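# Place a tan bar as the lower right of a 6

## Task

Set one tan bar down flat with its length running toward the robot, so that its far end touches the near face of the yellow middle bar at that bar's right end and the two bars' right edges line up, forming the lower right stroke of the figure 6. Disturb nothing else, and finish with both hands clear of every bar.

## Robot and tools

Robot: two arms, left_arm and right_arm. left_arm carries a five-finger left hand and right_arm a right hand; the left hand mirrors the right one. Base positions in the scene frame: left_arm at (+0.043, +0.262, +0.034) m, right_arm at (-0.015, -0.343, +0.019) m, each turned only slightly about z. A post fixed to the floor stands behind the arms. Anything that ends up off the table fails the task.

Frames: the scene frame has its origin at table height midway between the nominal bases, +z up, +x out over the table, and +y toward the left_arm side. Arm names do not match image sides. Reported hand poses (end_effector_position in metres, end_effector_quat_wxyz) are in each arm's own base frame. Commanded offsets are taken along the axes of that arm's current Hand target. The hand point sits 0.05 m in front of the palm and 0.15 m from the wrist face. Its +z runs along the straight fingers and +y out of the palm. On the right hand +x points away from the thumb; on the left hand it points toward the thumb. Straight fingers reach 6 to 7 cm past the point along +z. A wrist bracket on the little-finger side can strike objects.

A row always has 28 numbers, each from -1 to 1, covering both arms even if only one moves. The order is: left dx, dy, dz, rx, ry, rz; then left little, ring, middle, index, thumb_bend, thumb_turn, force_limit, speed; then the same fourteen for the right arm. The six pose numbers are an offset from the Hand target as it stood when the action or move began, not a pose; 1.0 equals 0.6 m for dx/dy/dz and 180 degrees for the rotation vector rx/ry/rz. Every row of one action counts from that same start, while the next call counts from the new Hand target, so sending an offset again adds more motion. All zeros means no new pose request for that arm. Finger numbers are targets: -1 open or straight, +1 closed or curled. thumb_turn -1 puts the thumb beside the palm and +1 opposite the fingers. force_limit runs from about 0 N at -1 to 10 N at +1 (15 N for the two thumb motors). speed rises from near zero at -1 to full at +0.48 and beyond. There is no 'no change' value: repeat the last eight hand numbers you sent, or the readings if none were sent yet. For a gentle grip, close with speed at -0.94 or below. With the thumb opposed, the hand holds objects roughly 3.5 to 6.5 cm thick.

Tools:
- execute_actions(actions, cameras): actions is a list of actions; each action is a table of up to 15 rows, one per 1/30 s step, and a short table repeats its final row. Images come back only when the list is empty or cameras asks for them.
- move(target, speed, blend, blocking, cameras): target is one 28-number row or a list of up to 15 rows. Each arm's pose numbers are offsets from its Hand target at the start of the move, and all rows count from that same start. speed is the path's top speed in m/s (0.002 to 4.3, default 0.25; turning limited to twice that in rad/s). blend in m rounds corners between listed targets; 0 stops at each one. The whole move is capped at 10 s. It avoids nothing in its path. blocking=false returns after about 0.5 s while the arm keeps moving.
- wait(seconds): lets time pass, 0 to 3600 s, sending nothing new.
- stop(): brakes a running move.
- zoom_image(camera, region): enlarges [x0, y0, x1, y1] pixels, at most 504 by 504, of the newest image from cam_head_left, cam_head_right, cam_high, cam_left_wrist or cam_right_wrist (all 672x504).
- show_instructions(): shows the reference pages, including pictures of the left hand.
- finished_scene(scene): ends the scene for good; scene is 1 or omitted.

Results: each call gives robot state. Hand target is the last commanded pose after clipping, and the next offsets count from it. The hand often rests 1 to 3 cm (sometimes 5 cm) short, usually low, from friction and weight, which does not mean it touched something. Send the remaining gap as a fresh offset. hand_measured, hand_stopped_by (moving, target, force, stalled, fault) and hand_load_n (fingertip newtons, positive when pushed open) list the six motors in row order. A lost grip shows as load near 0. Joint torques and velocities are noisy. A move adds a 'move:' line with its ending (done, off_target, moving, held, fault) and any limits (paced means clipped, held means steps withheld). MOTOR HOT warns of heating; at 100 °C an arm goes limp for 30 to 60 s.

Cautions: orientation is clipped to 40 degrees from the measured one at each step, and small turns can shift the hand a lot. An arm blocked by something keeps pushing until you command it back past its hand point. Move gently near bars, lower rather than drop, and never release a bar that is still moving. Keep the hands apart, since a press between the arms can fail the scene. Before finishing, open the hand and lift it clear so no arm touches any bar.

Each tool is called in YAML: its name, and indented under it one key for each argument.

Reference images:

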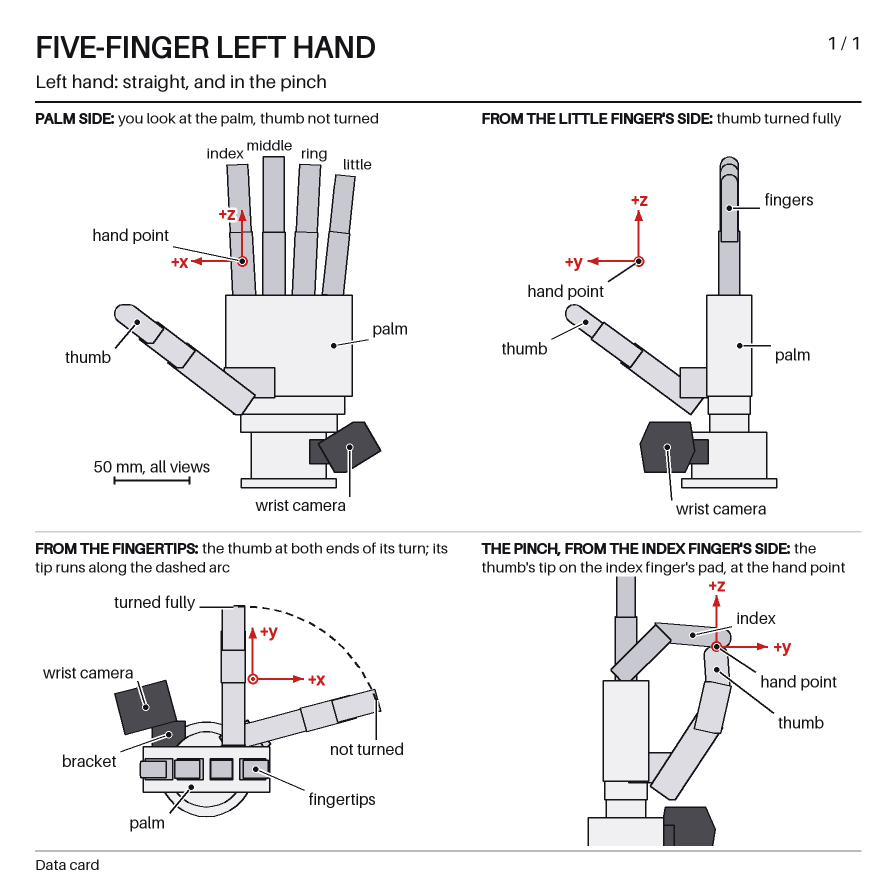

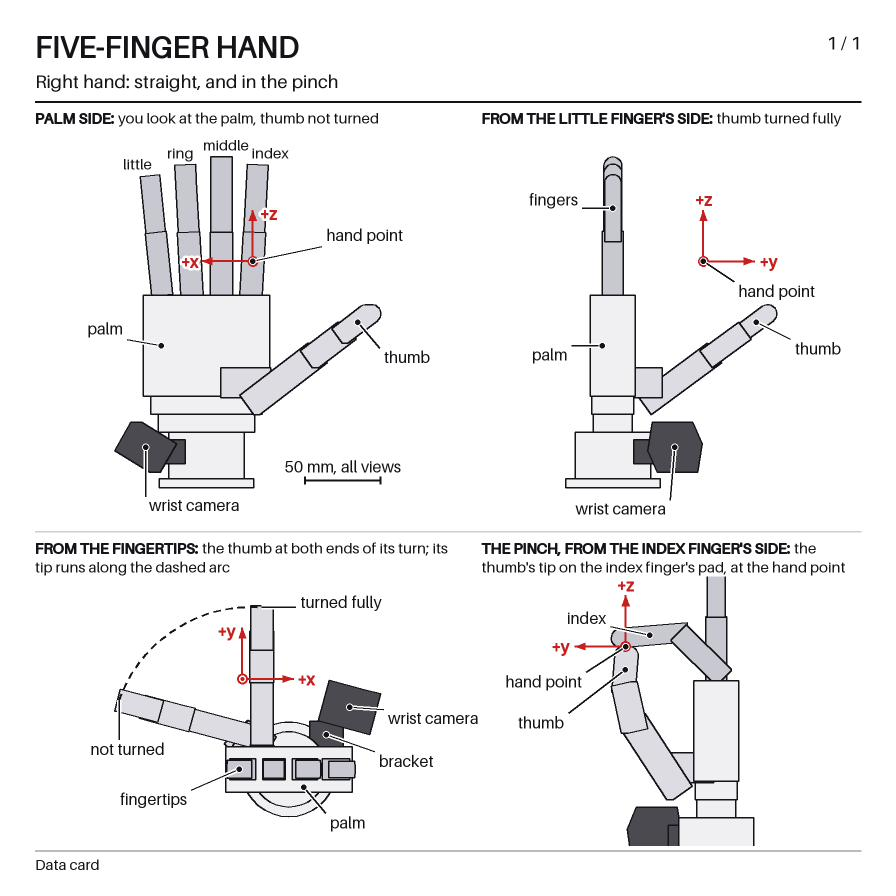

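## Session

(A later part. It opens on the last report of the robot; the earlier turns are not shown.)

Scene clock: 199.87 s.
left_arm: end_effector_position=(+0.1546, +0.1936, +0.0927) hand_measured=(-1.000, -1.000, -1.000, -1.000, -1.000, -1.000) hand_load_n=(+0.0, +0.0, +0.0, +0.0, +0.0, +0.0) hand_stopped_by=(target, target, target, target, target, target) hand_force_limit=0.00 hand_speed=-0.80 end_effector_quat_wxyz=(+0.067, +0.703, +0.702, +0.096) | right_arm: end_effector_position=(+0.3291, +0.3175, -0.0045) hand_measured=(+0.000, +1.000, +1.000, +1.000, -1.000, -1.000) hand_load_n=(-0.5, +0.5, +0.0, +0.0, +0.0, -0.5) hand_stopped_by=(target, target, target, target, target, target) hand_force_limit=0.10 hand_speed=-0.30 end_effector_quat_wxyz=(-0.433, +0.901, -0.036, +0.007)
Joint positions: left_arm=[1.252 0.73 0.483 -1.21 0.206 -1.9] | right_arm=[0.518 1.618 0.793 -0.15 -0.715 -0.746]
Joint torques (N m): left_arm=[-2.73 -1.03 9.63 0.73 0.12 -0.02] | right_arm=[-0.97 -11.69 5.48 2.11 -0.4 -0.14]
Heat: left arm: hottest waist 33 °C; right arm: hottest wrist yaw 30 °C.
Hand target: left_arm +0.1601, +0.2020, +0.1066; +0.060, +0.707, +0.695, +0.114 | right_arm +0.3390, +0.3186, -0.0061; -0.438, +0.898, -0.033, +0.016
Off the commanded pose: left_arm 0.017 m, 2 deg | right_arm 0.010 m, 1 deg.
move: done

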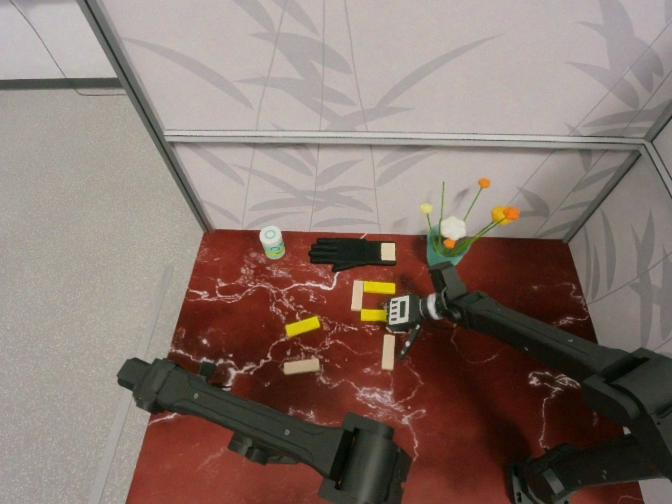

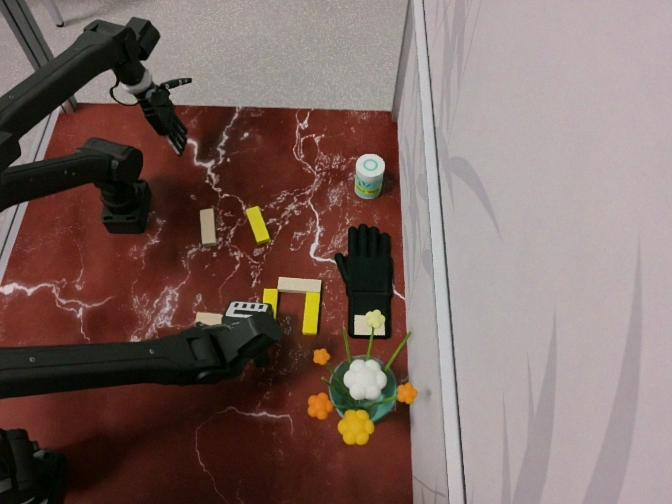

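move:
  target: [0,0,0,0,0,0,-1,-1,-1,-1,-1,-1,0,-0.8,-0.042,-0.0025,0.0005,0,0,0,0,1,1,1,-1,-1,0.1,-0.3]
  speed: 0.03
  cameras: ["cam_head_left","cam_high"]

zoom_image:
  camera: "cam_head_left"
  region: [345, 280, 405, 330]

zoom_image:
  camera: "cam_high"
  region: [235, 265, 335, 345]

Scene clock: 201.77 s.
left_arm: end_effector_position=(+0.1546, +0.1936, +0.0927) hand_measured=(-1.000, -1.000, -1.000, -1.000, -1.000, -1.000) hand_load_n=(+0.0, +0.0, +0.0, +0.0, -0.5, +0.0) hand_stopped_by=(target, target, target, target, target, target) hand_force_limit=0.00 hand_speed=-0.80 end_effector_quat_wxyz=(+0.067, +0.703, +0.702, +0.096) | right_arm: end_effector_position=(+0.3218, +0.3166, -0.0066) hand_measured=(+0.000, +1.000, +1.000, +1.000, -1.000, -1.000) hand_load_n=(-0.5, +0.0, +0.0, +0.0, +0.0, -0.5) hand_stopped_by=(target, target, target, target, target, target) hand_force_limit=0.10 hand_speed=-0.30 end_effector_quat_wxyz=(-0.436, +0.899, -0.031, +0.019)
Joint positions: left_arm=[1.252 0.73 0.483 -1.21 0.206 -1.9] | right_arm=[0.528 1.599 0.753 -0.1 -0.701 -0.738]
Joint torques (N m): left_arm=[-2.67 -1.03 9.63 0.7 0.13 -0.02] | right_arm=[0.79 -13.68 3.88 1.73 -0.13 0.17]
Heat: left arm: hottest waist 33 °C; right arm: hottest wrist yaw 30 °C.
Hand target: left_arm +0.1601, +0.2020, +0.1066; +0.060, +0.707, +0.695, +0.114 | right_arm +0.3140, +0.3216, -0.0051; -0.438, +0.898, -0.033, +0.016
Off the commanded pose: left_arm 0.017 m, 2 deg | right_arm 0.009 m, 1 deg.
move: done

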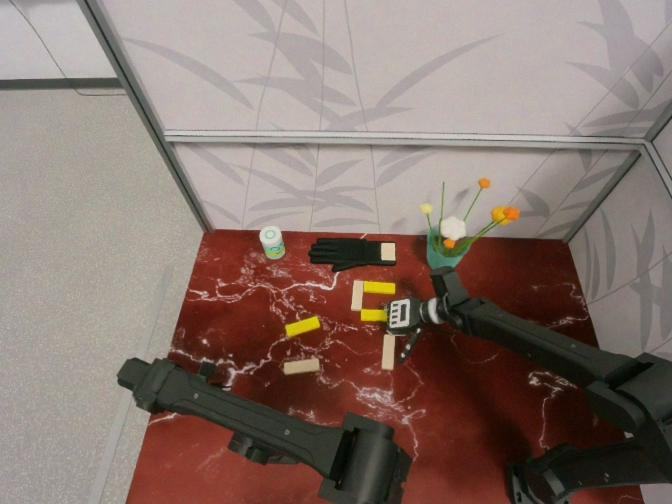

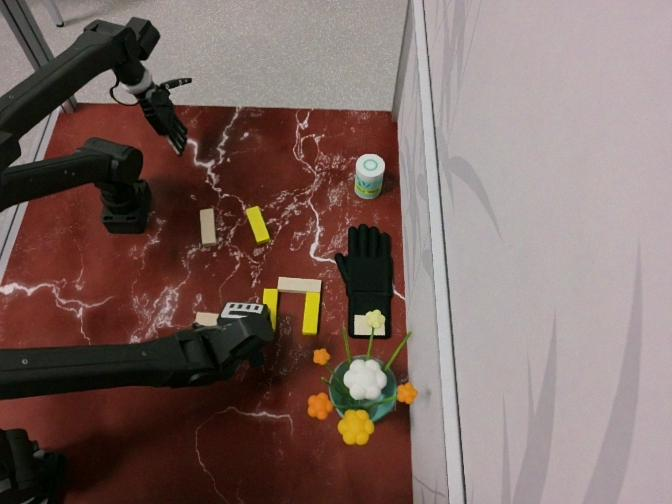

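Scaled by 8.400.

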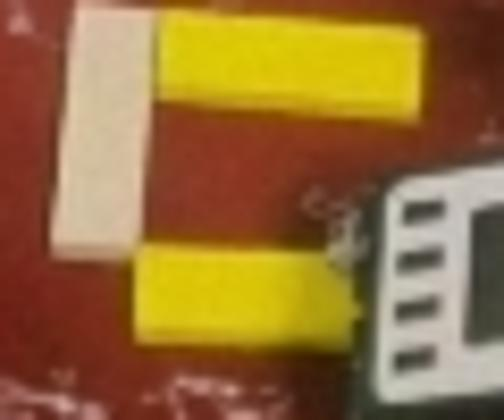

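Scaled by 5.040.

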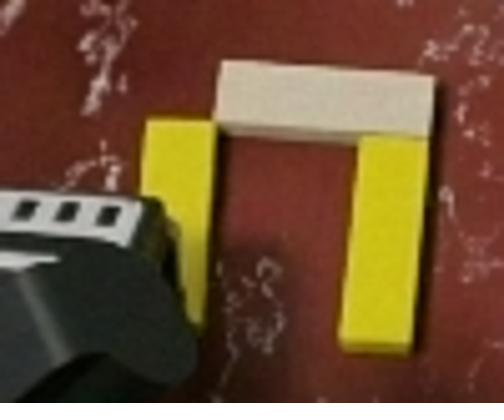

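move:
  target: [0,0,0,0,0,0,-1,-1,-1,-1,-1,-1,0,-0.8,-0.01,0.0005,-0.0006,0,0,0,0,1,1,1,-1,-1,0.1,-0.3]
  speed: 0.03
  cameras: ["cam_head_left","cam_high"]

zoom_image:
  camera: "cam_head_left"
  region: [345, 280, 405, 330]

zoom_image:
  camera: "cam_high"
  region: [235, 265, 335, 345]

Scene clock: 203.07 s.
left_arm: end_effector_position=(+0.1546, +0.1936, +0.0927) hand_measured=(-1.000, -1.000, -1.000, -1.000, -1.000, -1.000) hand_load_n=(+0.0, +0.0, +0.0, +0.0, +0.0, +0.0) hand_stopped_by=(target, target, target, target, target, target) hand_force_limit=0.00 hand_speed=-0.80 end_effector_quat_wxyz=(+0.067, +0.703, +0.702, +0.096) | right_arm: end_effector_position=(+0.3167, +0.3161, -0.0068) hand_measured=(+0.000, +1.000, +1.000, +1.000, -1.000, -1.000) hand_load_n=(-0.5, +0.0, +0.0, +0.0, +0.0, -0.5) hand_stopped_by=(target, target, target, target, target, target) hand_force_limit=0.10 hand_speed=-0.30 end_effector_quat_wxyz=(-0.435, +0.899, -0.033, +0.020)
Joint positions: left_arm=[1.252 0.73 0.483 -1.21 0.206 -1.9] | right_arm=[0.534 1.588 0.737 -0.089 -0.695 -0.729]
Joint torques (N m): left_arm=[-2.78 -1.14 9.63 0.73 0.12 -0.03] | right_arm=[0.91 -13.39 3.88 1.76 -0.14 0.16]
Heat: left arm: hottest waist 33 °C; right arm: hottest wrist yaw 30 °C.
Hand target: left_arm +0.1601, +0.2020, +0.1066; +0.060, +0.707, +0.695, +0.114 | right_arm +0.3079, +0.3215, -0.0051; -0.438, +0.898, -0.033, +0.016
Off the commanded pose: left_arm 0.017 m, 2 deg | right_arm 0.010 m, 1 deg.
move: done

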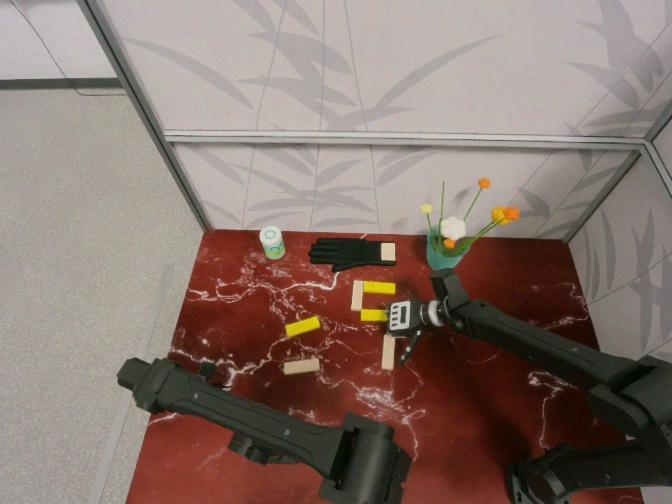

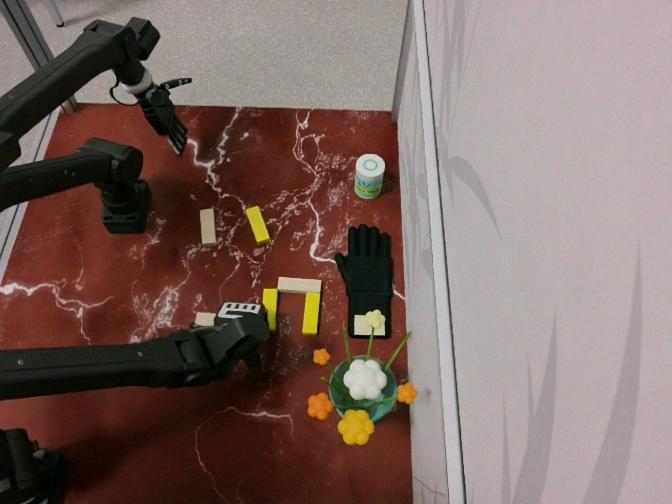

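Scaled by 8.400.

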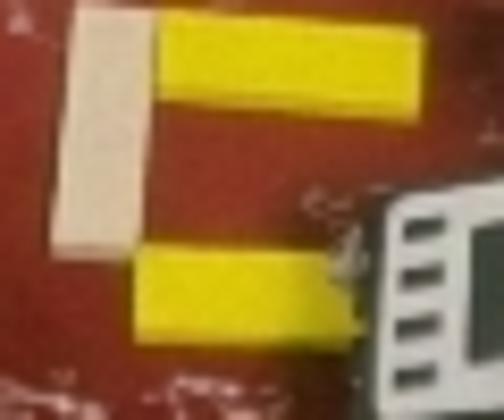

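Scaled by 5.040.

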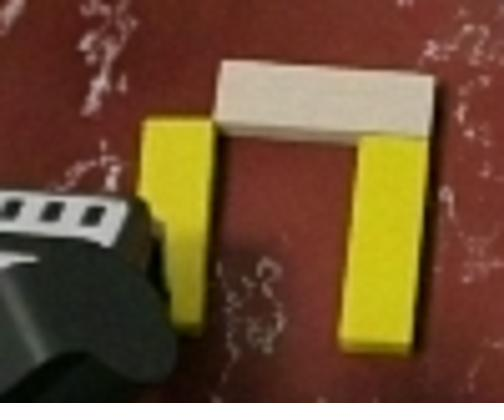

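execute_actions:
  actions: []
  cameras: ["all"]

zoom_image:
  camera: "cam_high"
  region: [235, 265, 335, 345]

zoom_image:
  camera: "cam_head_left"
  region: [330, 270, 430, 350]

Scene clock: 203.83 s.
left_arm: end_effector_position=(+0.1546, +0.1936, +0.0927) hand_measured=(-1.000, -1.000, -1.000, -1.000, -1.000, -1.000) hand_load_n=(+0.0, +0.0, +0.0, +0.0, -0.5, +0.0) hand_stopped_by=(target, target, target, target, target, target) hand_force_limit=0.00 hand_speed=-0.80 end_effector_quat_wxyz=(+0.067, +0.703, +0.702, +0.096) | right_arm: end_effector_position=(+0.3167, +0.3161, -0.0068) hand_measured=(+0.000, +1.000, +1.000, +1.000, -1.000, -1.000) hand_load_n=(-0.5, +0.0, +0.0, +0.5, +0.0, -0.5) hand_stopped_by=(target, target, target, target, target, target) hand_force_limit=0.10 hand_speed=-0.30 end_effector_quat_wxyz=(-0.435, +0.899, -0.033, +0.020)
Joint positions: left_arm=[1.252 0.73 0.483 -1.21 0.206 -1.9] | right_arm=[0.534 1.588 0.737 -0.089 -0.695 -0.729]
Joint velocities: within noise
Joint torques (N m): left_arm=[-2.73 -1.03 9.63 0.73 0.12 -0.02] | right_arm=[0.91 -13.39 3.88 1.74 -0.14 0.16]
Motor temperatures (°C): left_arm=[33 25 27 26 25 25] | right_arm=[29 27 28 23 30 30]
Heat: left arm: hottest waist 33 °C; right arm: hottest wrist yaw 30 °C.
Hand target: left_arm +0.1601, +0.2020, +0.1066; +0.060, +0.707, +0.695, +0.114 | right_arm +0.3079, +0.3215, -0.0051; -0.438, +0.898, -0.033, +0.016
Off the commanded pose: left_arm 0.017 m, 2 deg | right_arm 0.010 m, 1 deg.

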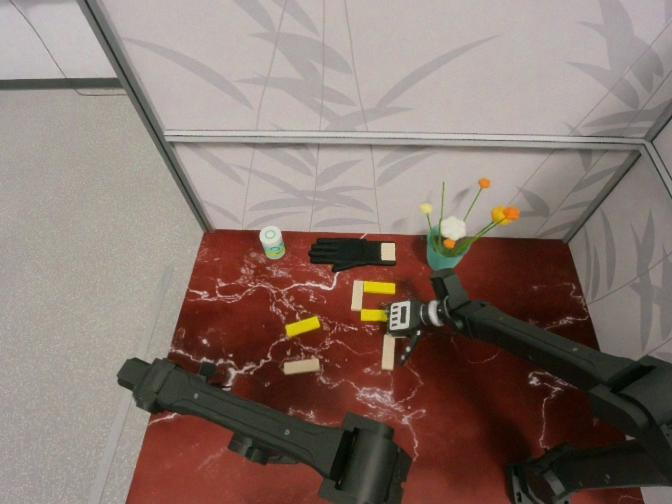

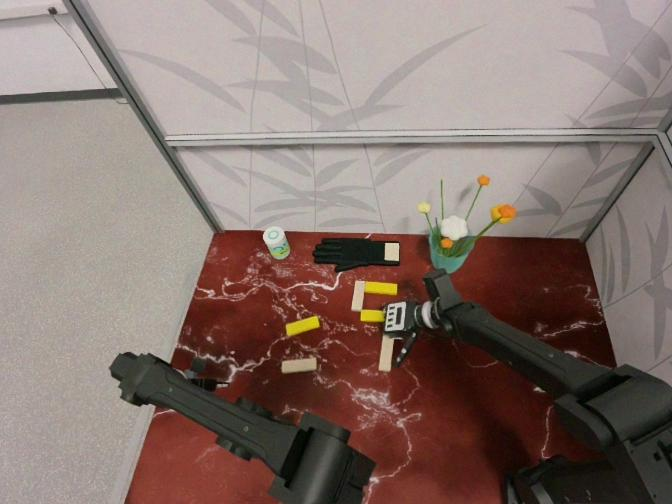

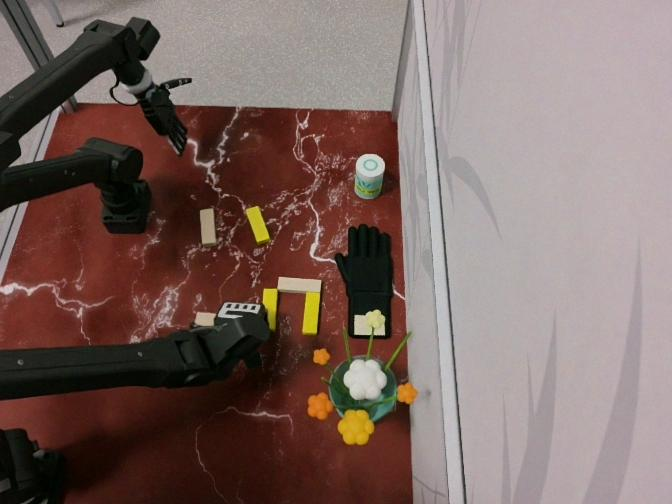

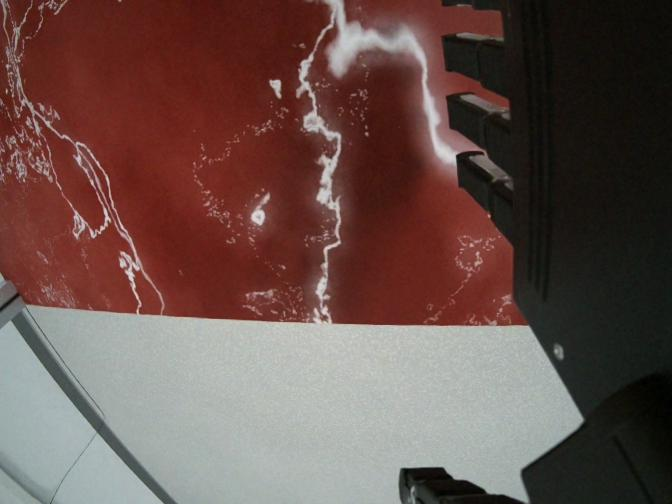

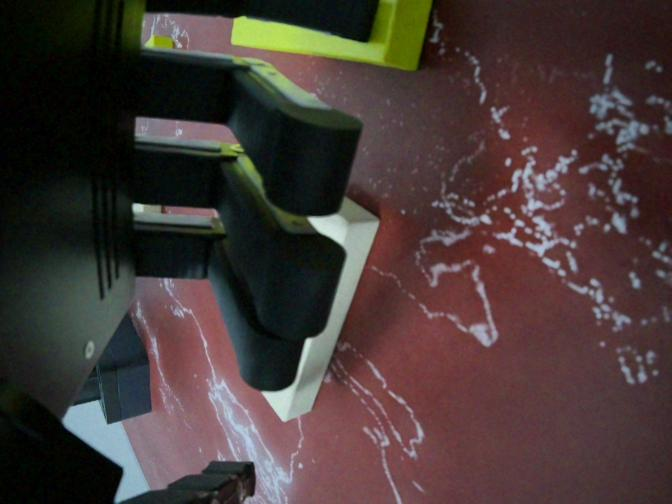

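Scaled by 5.040.

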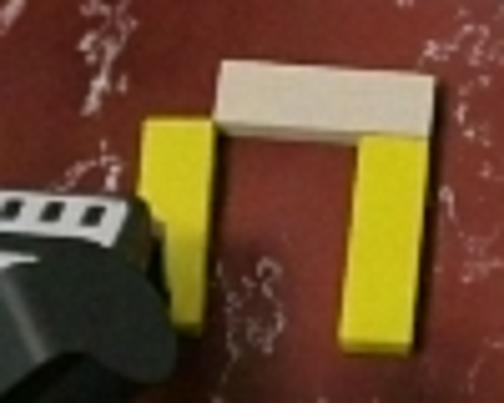

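Scaled by 5.040.

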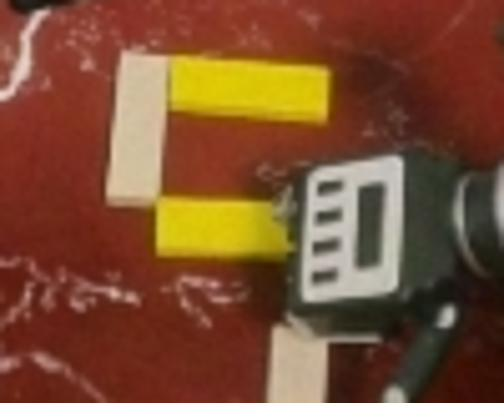

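move:
  target: [0,0,0,0,0,0,-1,-1,-1,-1,-1,-1,0,-0.8,-0.01,0.0005,-0.0006,0,0,0,0,1,1,1,-1,-1,0.1,-0.3]
  speed: 0.03
  cameras: ["cam_head_left","cam_high"]

zoom_image:
  camera: "cam_high"
  region: [235, 265, 335, 345]

zoom_image:
  camera: "cam_head_left"
  region: [330, 270, 430, 350]

Scene clock: 205.23 s.
left_arm: end_effector_position=(+0.1546, +0.1936, +0.0927) hand_measured=(-1.000, -1.000, -1.000, -1.000, -1.000, -1.000) hand_load_n=(+0.0, +0.0, +0.0, +0.0, -0.5, +0.0) hand_stopped_by=(target, target, target, target, target, target) hand_force_limit=0.00 hand_speed=-0.80 end_effector_quat_wxyz=(+0.067, +0.703, +0.702, +0.096) | right_arm: end_effector_position=(+0.3089, +0.3165, -0.0070) hand_measured=(+0.000, +1.000, +1.000, +1.000, -1.000, -1.000) hand_load_n=(-1.0, +0.0, +0.0, +0.0, +0.0, +0.0) hand_stopped_by=(target, target, target, target, target, target) hand_force_limit=0.10 hand_speed=-0.30 end_effector_quat_wxyz=(-0.435, +0.900, -0.032, +0.018)
Joint positions: left_arm=[1.252 0.73 0.483 -1.21 0.206 -1.9] | right_arm=[0.545 1.576 0.721 -0.081 -0.69 -0.719]
Joint torques (N m): left_arm=[-2.73 -1.03 9.63 0.72 0.13 -0.02] | right_arm=[0.79 -13.1 3.92 1.81 -0.13 0.15]
Heat: left arm: hottest waist 33 °C; right arm: hottest wrist yaw 30 °C.
Hand target: left_arm +0.1601, +0.2020, +0.1066; +0.060, +0.707, +0.695, +0.114 | right_arm +0.3019, +0.3215, -0.0051; -0.438, +0.898, -0.033, +0.016
Off the commanded pose: left_arm 0.017 m, 2 deg | right_arm 0.009 m, 1 deg.
move: done

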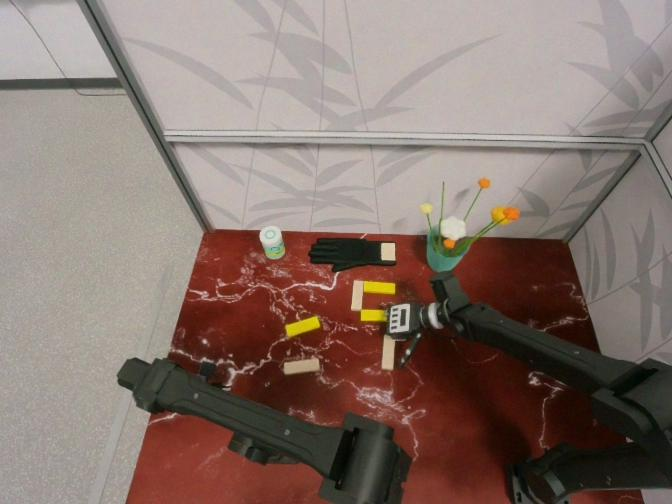

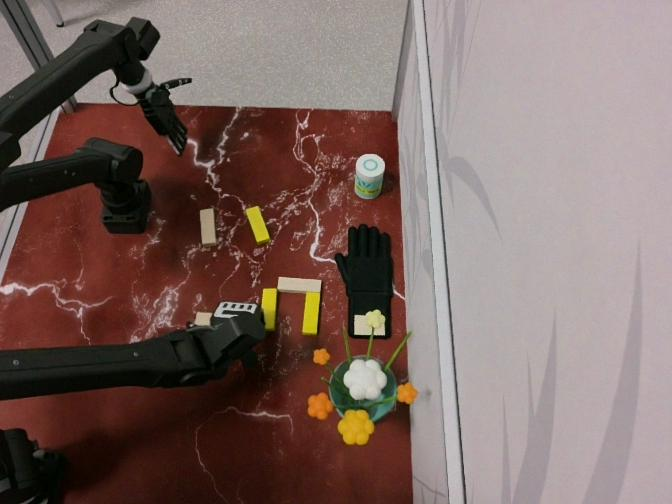

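Scaled by 5.040.

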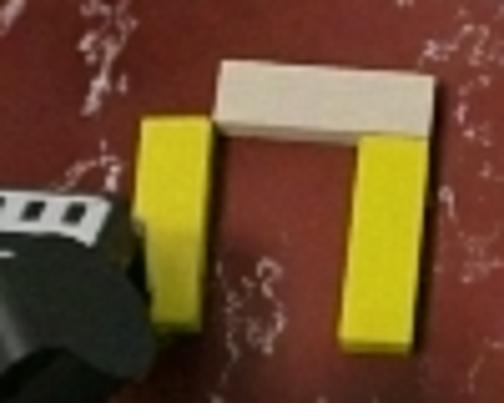

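Scaled by 5.040.

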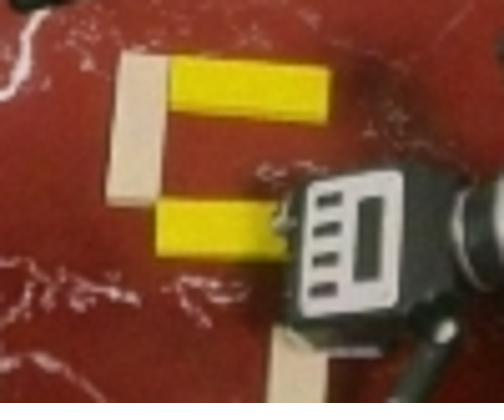

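move:
  target: [0,0,0,0,0,0,-1,-1,-1,-1,-1,-1,0,-0.8,-0.01,0.0005,-0.0006,0,0,0,0,1,1,1,-1,-1,0.1,-0.3]
  speed: 0.03
  cameras: ["cam_head_left","cam_high"]

zoom_image:
  camera: "cam_high"
  region: [235, 265, 335, 345]

zoom_image:
  camera: "cam_head_left"
  region: [330, 270, 430, 350]

Scene clock: 206.53 s.
left_arm: end_effector_position=(+0.1546, +0.1936, +0.0927) hand_measured=(-1.000, -1.000, -1.000, -1.000, -1.000, -1.000) hand_load_n=(+0.0, +0.0, +0.0, +0.0, +0.0, +0.0) hand_stopped_by=(target, target, target, target, target, target) hand_force_limit=0.00 hand_speed=-0.80 end_effector_quat_wxyz=(+0.067, +0.703, +0.702, +0.096) | right_arm: end_effector_position=(+0.3035, +0.3158, -0.0072) hand_measured=(+0.000, +1.000, +1.000, +1.000, -1.000, -1.000) hand_load_n=(-0.5, +0.0, +0.0, +0.0, +0.0, +0.0) hand_stopped_by=(target, target, target, target, target, target) hand_force_limit=0.10 hand_speed=-0.30 end_effector_quat_wxyz=(-0.435, +0.900, -0.033, +0.019)
Joint positions: left_arm=[1.252 0.73 0.483 -1.21 0.206 -1.9] | right_arm=[0.551 1.565 0.705 -0.072 -0.685 -0.712]
Joint torques (N m): left_arm=[-2.67 -1.08 9.65 0.72 0.12 -0.02] | right_arm=[0.91 -12.86 3.92 1.83 -0.12 0.17]
Heat: left arm: hottest waist 33 °C; right arm: hottest wrist yaw 30 °C.
Hand target: left_arm +0.1601, +0.2020, +0.1066; +0.060, +0.707, +0.695, +0.114 | right_arm +0.2959, +0.3215, -0.0052; -0.438, +0.898, -0.033, +0.016
Off the commanded pose: left_arm 0.017 m, 2 deg | right_arm 0.010 m, 1 deg.
move: done

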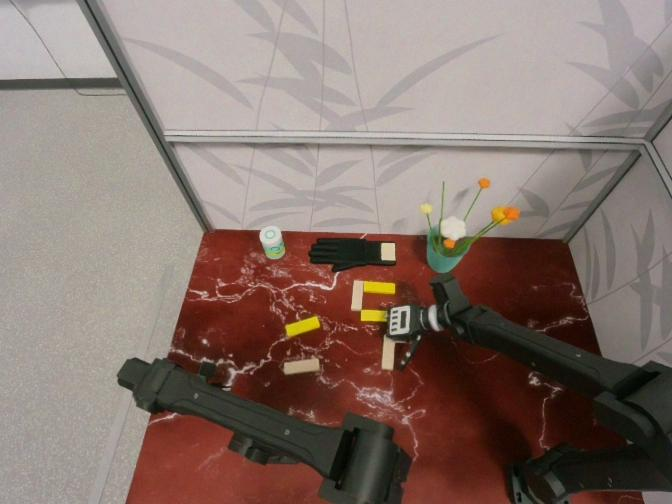

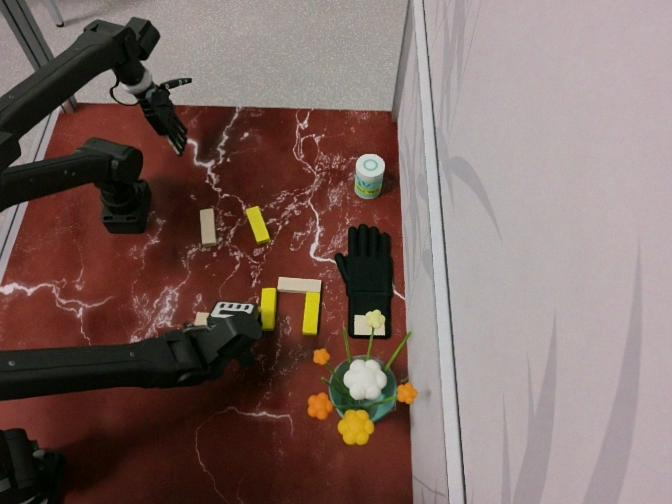

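Scaled by 5.040.

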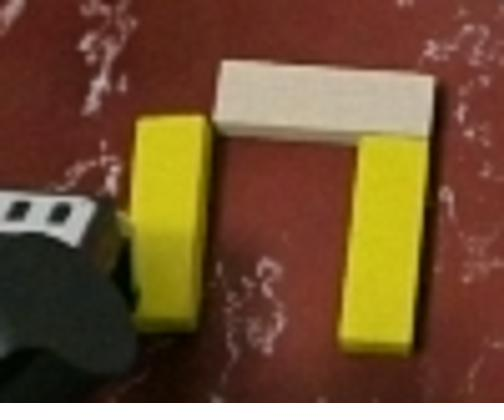

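Scaled by 5.040.

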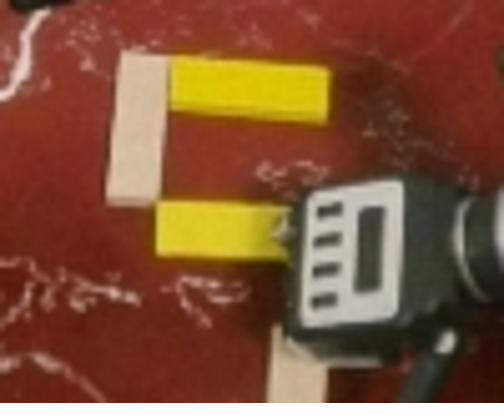

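zoom_image:
  camera: "cam_high"
  region: [255, 280, 285, 340]

zoom_image:
  camera: "cam_head_left"
  region: [355, 295, 415, 340]

Scaled by 8.400.

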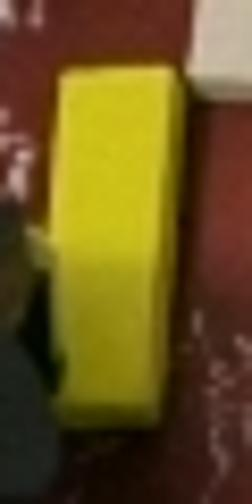

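Scaled by 8.400.

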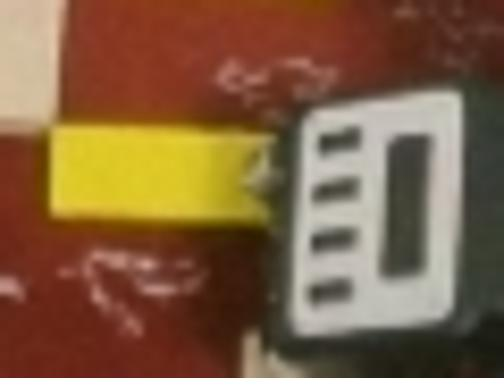

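execute_actions:
  actions: []
  cameras: ["cam_right_wrist","cam_head_right"]

zoom_image:
  camera: "cam_right_wrist"
  region: [130, 0, 470, 255]

zoom_image:
  camera: "cam_head_right"
  region: [345, 290, 425, 350]

Scene clock: 207.13 s.
left_arm: end_effector_position=(+0.1546, +0.1936, +0.0927) hand_measured=(-1.000, -1.000, -1.000, -1.000, -1.000, -1.000) hand_load_n=(-0.5, +0.0, +0.0, +0.0, +0.0, +0.0) hand_stopped_by=(target, target, target, target, target, target) hand_force_limit=0.00 hand_speed=-0.80 end_effector_quat_wxyz=(+0.067, +0.703, +0.702, +0.096) | right_arm: end_effector_position=(+0.3035, +0.3158, -0.0072) hand_measured=(+0.000, +1.000, +1.000, +1.000, -1.000, -1.000) hand_load_n=(-0.5, +0.0, +0.0, +0.0, +0.0, +0.0) hand_stopped_by=(target, target, target, target, target, target) hand_force_limit=0.10 hand_speed=-0.30 end_effector_quat_wxyz=(-0.435, +0.900, -0.033, +0.019)
Joint positions: left_arm=[1.252 0.73 0.483 -1.21 0.206 -1.9] | right_arm=[0.551 1.565 0.705 -0.072 -0.685 -0.712]
Joint velocities: within noise
Joint torques (N m): left_arm=[-2.73 -1.08 9.65 0.75 0.13 -0.03] | right_arm=[0.85 -12.92 3.9 1.84 -0.12 0.16]
Motor temperatures (°C): left_arm=[33 25 27 26 25 25] | right_arm=[29 27 28 23 30 30]
Heat: left arm: hottest waist 33 °C; right arm: hottest wrist yaw 30 °C.
Hand target: left_arm +0.1601, +0.2020, +0.1066; +0.060, +0.707, +0.695, +0.114 | right_arm +0.2959, +0.3215, -0.0052; -0.438, +0.898, -0.033, +0.016
Off the commanded pose: left_arm 0.017 m, 2 deg | right_arm 0.010 m, 1 deg.
Images, in order (width x height): cam_head_right 672x504, cam_right_wrist 672x504.

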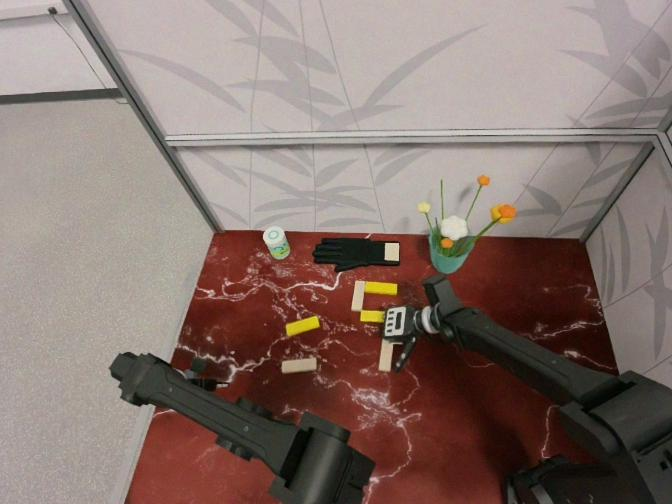

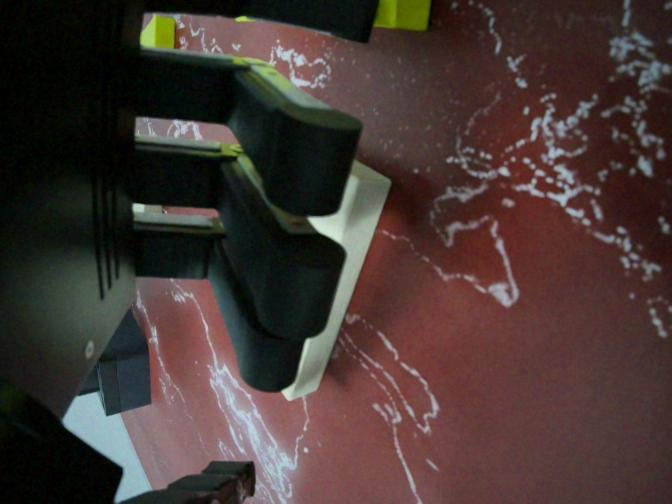

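Scaled by 1.482 from the camera's image (finer frame: 960x720).

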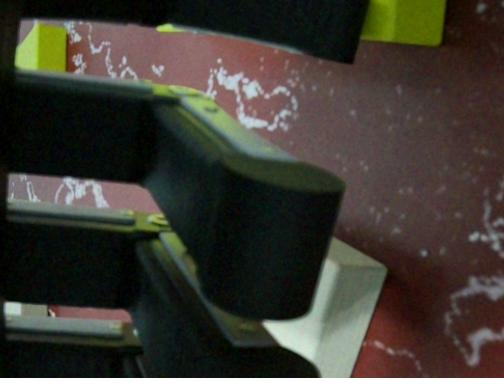

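Scaled by 6.300.

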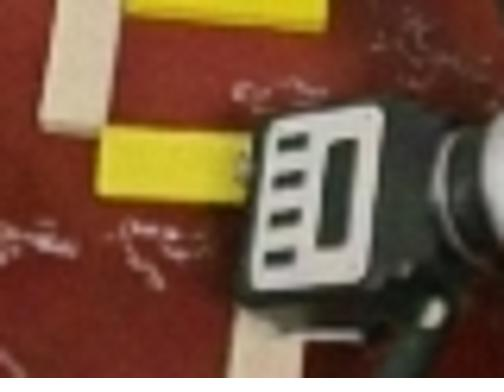

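move:
  target: [0,0,0,0,0,0,-1,-1,-1,-1,-1,-1,0,-0.8,0.0,-0.0918,-0.0717,0,0,0,0,1,1,1,-1,-1,0.1,-0.3]
  speed: 0.12
  cameras: ["cam_head_left","cam_high","cam_right_wrist"]

zoom_image:
  camera: "cam_high"
  region: [195, 265, 335, 345]

zoom_image:
  camera: "cam_head_left"
  region: [330, 270, 430, 350]

Scene clock: 210.37 s.
left_arm: end_effector_position=(+0.1546, +0.1936, +0.0927) hand_measured=(-1.000, -1.000, -1.000, -1.000, -1.000, -1.000) hand_load_n=(+0.0, +0.0, +0.0, +0.0, +0.0, +0.0) hand_stopped_by=(target, target, target, target, target, target) hand_force_limit=0.00 hand_speed=-0.80 end_effector_quat_wxyz=(+0.067, +0.703, +0.702, +0.096) | right_arm: end_effector_position=(+0.2828, +0.3052, +0.0415) hand_measured=(+0.000, +1.000, +1.000, +1.000, -1.000, -1.000) hand_load_n=(+0.0, +0.0, +0.0, +0.0, +0.0, +0.0) hand_stopped_by=(target, target, target, target, target, target) hand_force_limit=0.10 hand_speed=-0.30 end_effector_quat_wxyz=(-0.425, +0.904, -0.043, +0.001)
Joint positions: left_arm=[1.252 0.73 0.483 -1.21 0.206 -1.9] | right_arm=[0.554 1.411 0.721 -0.279 -0.685 -0.701]
Joint torques (N m): left_arm=[-2.73 -1.14 9.62 0.7 0.12 -0.02] | right_arm=[0.62 -11.99 8.76 0.75 -0.16 0.06]
Heat: left arm: hottest waist 33 °C; right arm: hottest wrist yaw 30 °C.
Hand target: left_arm +0.1601, +0.2020, +0.1066; +0.060, +0.707, +0.695, +0.114 | right_arm +0.2959, +0.3215, +0.0647; -0.438, +0.898, -0.033, +0.016
Off the commanded pose: left_arm 0.017 m, 2 deg | right_arm 0.031 m, 3 deg.
move: off_target (right_arm)

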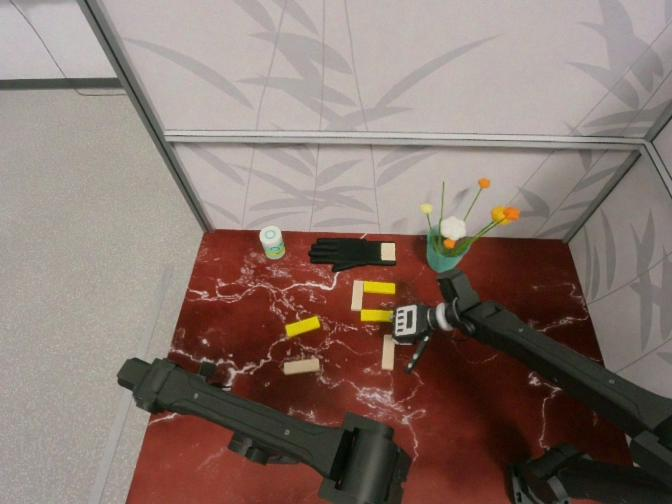

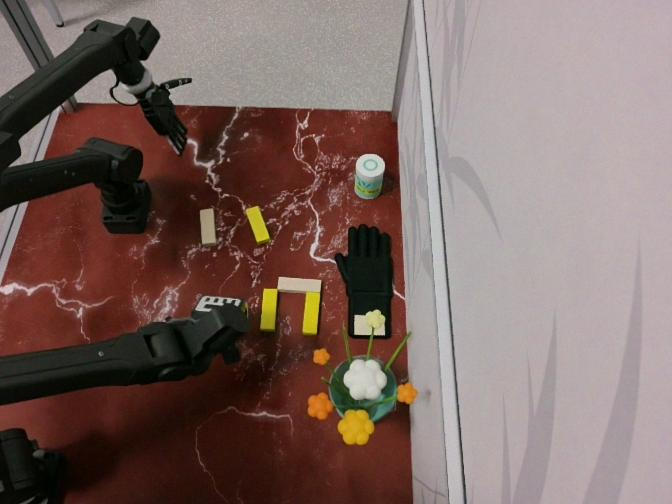

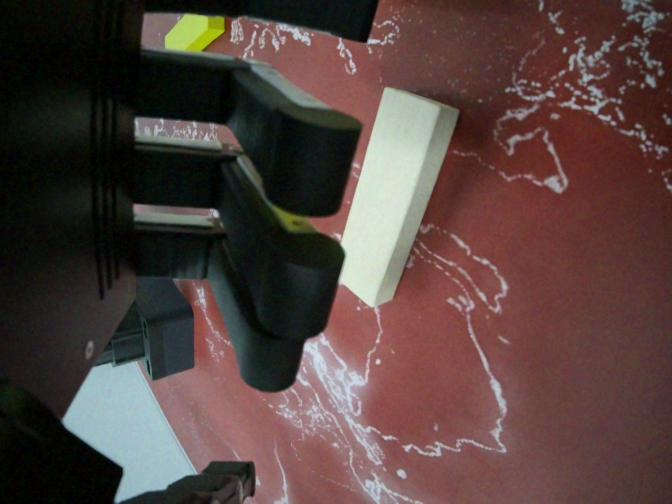

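Scaled by 3.600.

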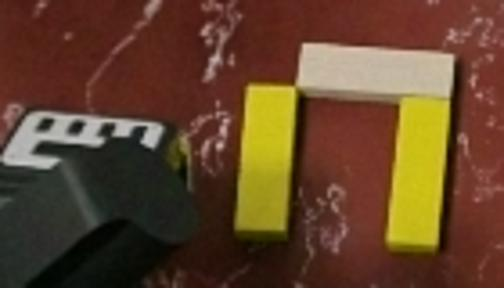

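Scaled by 5.040.

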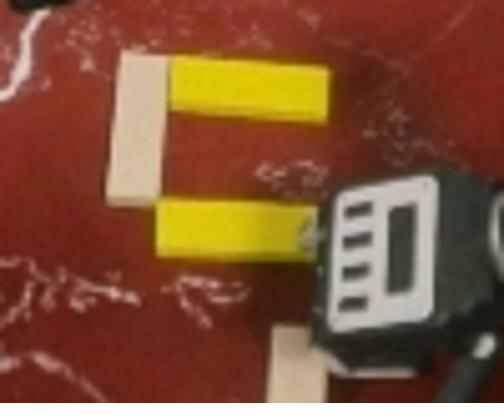

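zoom_image:
  camera: "cam_high"
  region: [235, 265, 335, 345]

zoom_image:
  camera: "cam_high"
  region: [255, 280, 285, 340]

Scaled by 5.040.

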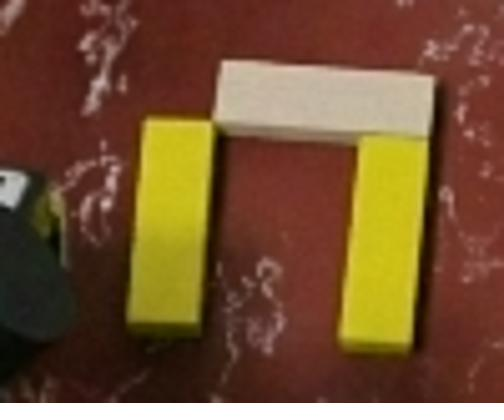

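Scaled by 8.400.

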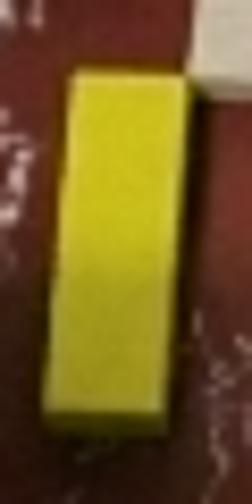

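move:
  target: [0,0,0,0,0,0,-1,-1,-1,-1,-1,-1,0,-0.8,0.1297,-0.0455,0.0041,0,0,0,0,1,1,1,-1,-1,0.1,-0.3]
  speed: 0.12
  cameras: ["cam_head_left","cam_high","cam_right_wrist"]

Scene clock: 213.67 s.
left_arm: end_effector_position=(+0.1546, +0.1936, +0.0927) hand_measured=(-1.000, -1.000, -1.000, -1.000, -1.000, -1.000) hand_load_n=(+0.0, +0.0, +0.0, +0.0, +0.0, -0.5) hand_stopped_by=(target, target, target, target, target, target) hand_force_limit=0.00 hand_speed=-0.80 end_effector_quat_wxyz=(+0.067, +0.703, +0.702, +0.096) | right_arm: end_effector_position=(+0.3553, +0.3263, +0.0705) hand_measured=(+0.000, +1.000, +1.000, +1.000, -1.000, -1.000) hand_load_n=(+0.0, +0.5, +0.0, +0.0, +0.0, +0.0) hand_stopped_by=(target, target, target, target, target, target) hand_force_limit=0.10 hand_speed=-0.30 end_effector_quat_wxyz=(-0.428, +0.903, -0.042, +0.003)
Joint positions: left_arm=[1.252 0.73 0.483 -1.21 0.206 -1.9] | right_arm=[0.507 1.539 0.957 -0.413 -0.715 -0.75]
Joint torques (N m): left_arm=[-2.78 -1.08 9.66 0.75 0.12 -0.02] | right_arm=[-1.03 -12.28 9.43 0.69 -0.58 -0.16]
Heat: left arm: hottest waist 33 °C; right arm: hottest wrist yaw 30 °C.
Hand target: left_arm +0.1601, +0.2020, +0.1066; +0.060, +0.707, +0.695, +0.114 | right_arm +0.3749, +0.3345, +0.0847; -0.438, +0.898, -0.033, +0.016
Off the commanded pose: left_arm 0.017 m, 2 deg | right_arm 0.026 m, 2 deg.
move: off_target (right_arm)

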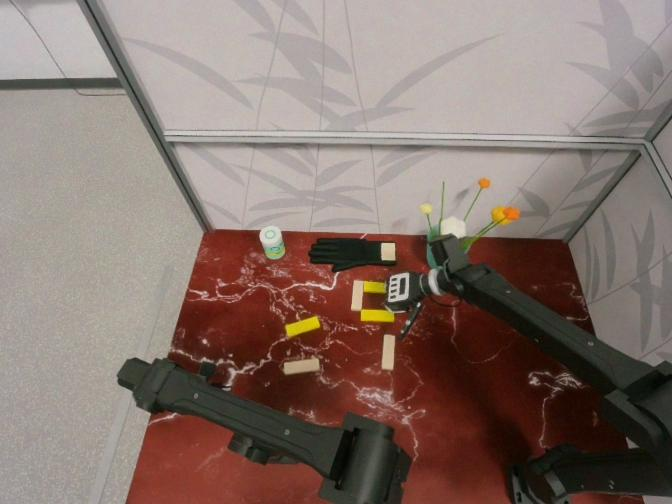

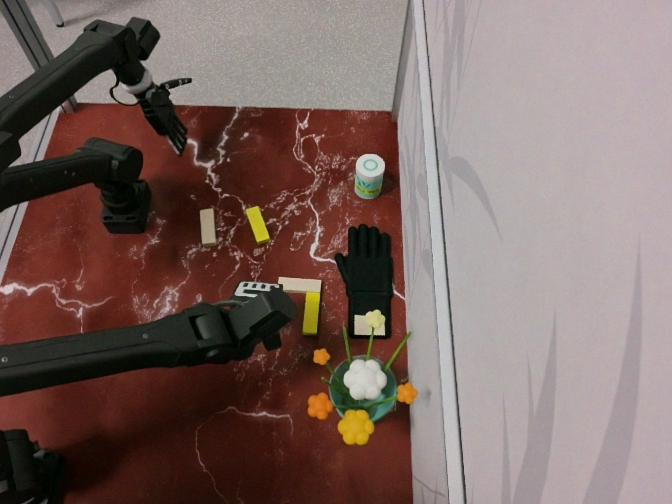

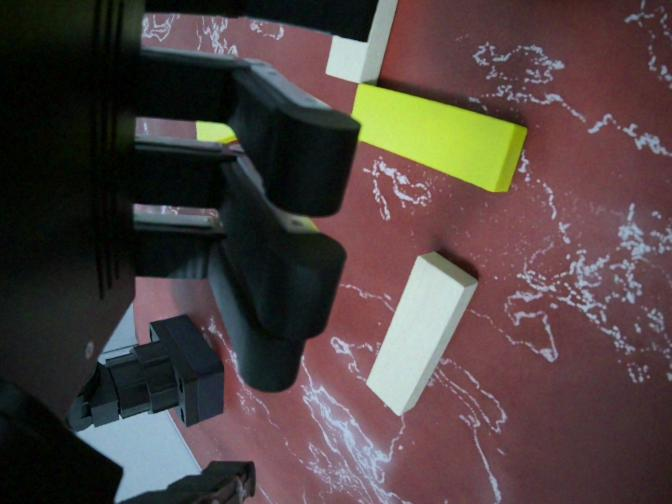

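zoom_image:
  camera: "cam_head_left"
  region: [345, 300, 405, 345]

zoom_image:
  camera: "cam_head_left"
  region: [340, 280, 440, 380]

Scaled by 8.400.

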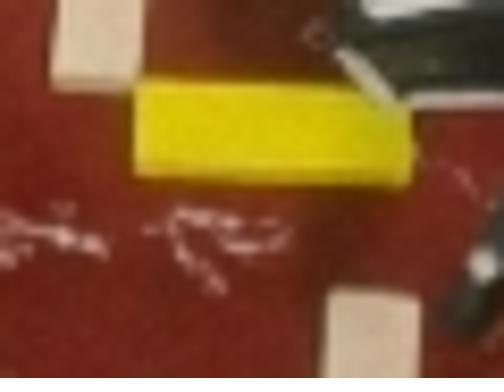

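Scaled by 5.040.

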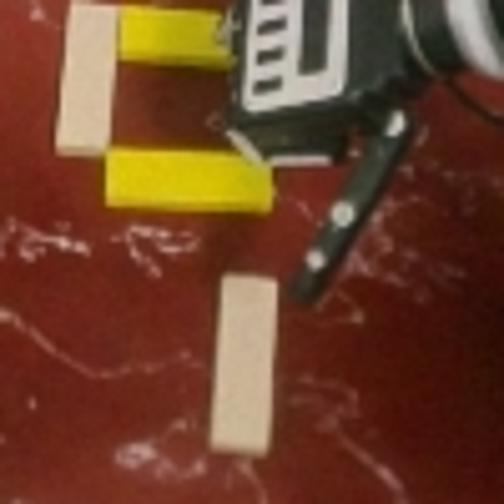

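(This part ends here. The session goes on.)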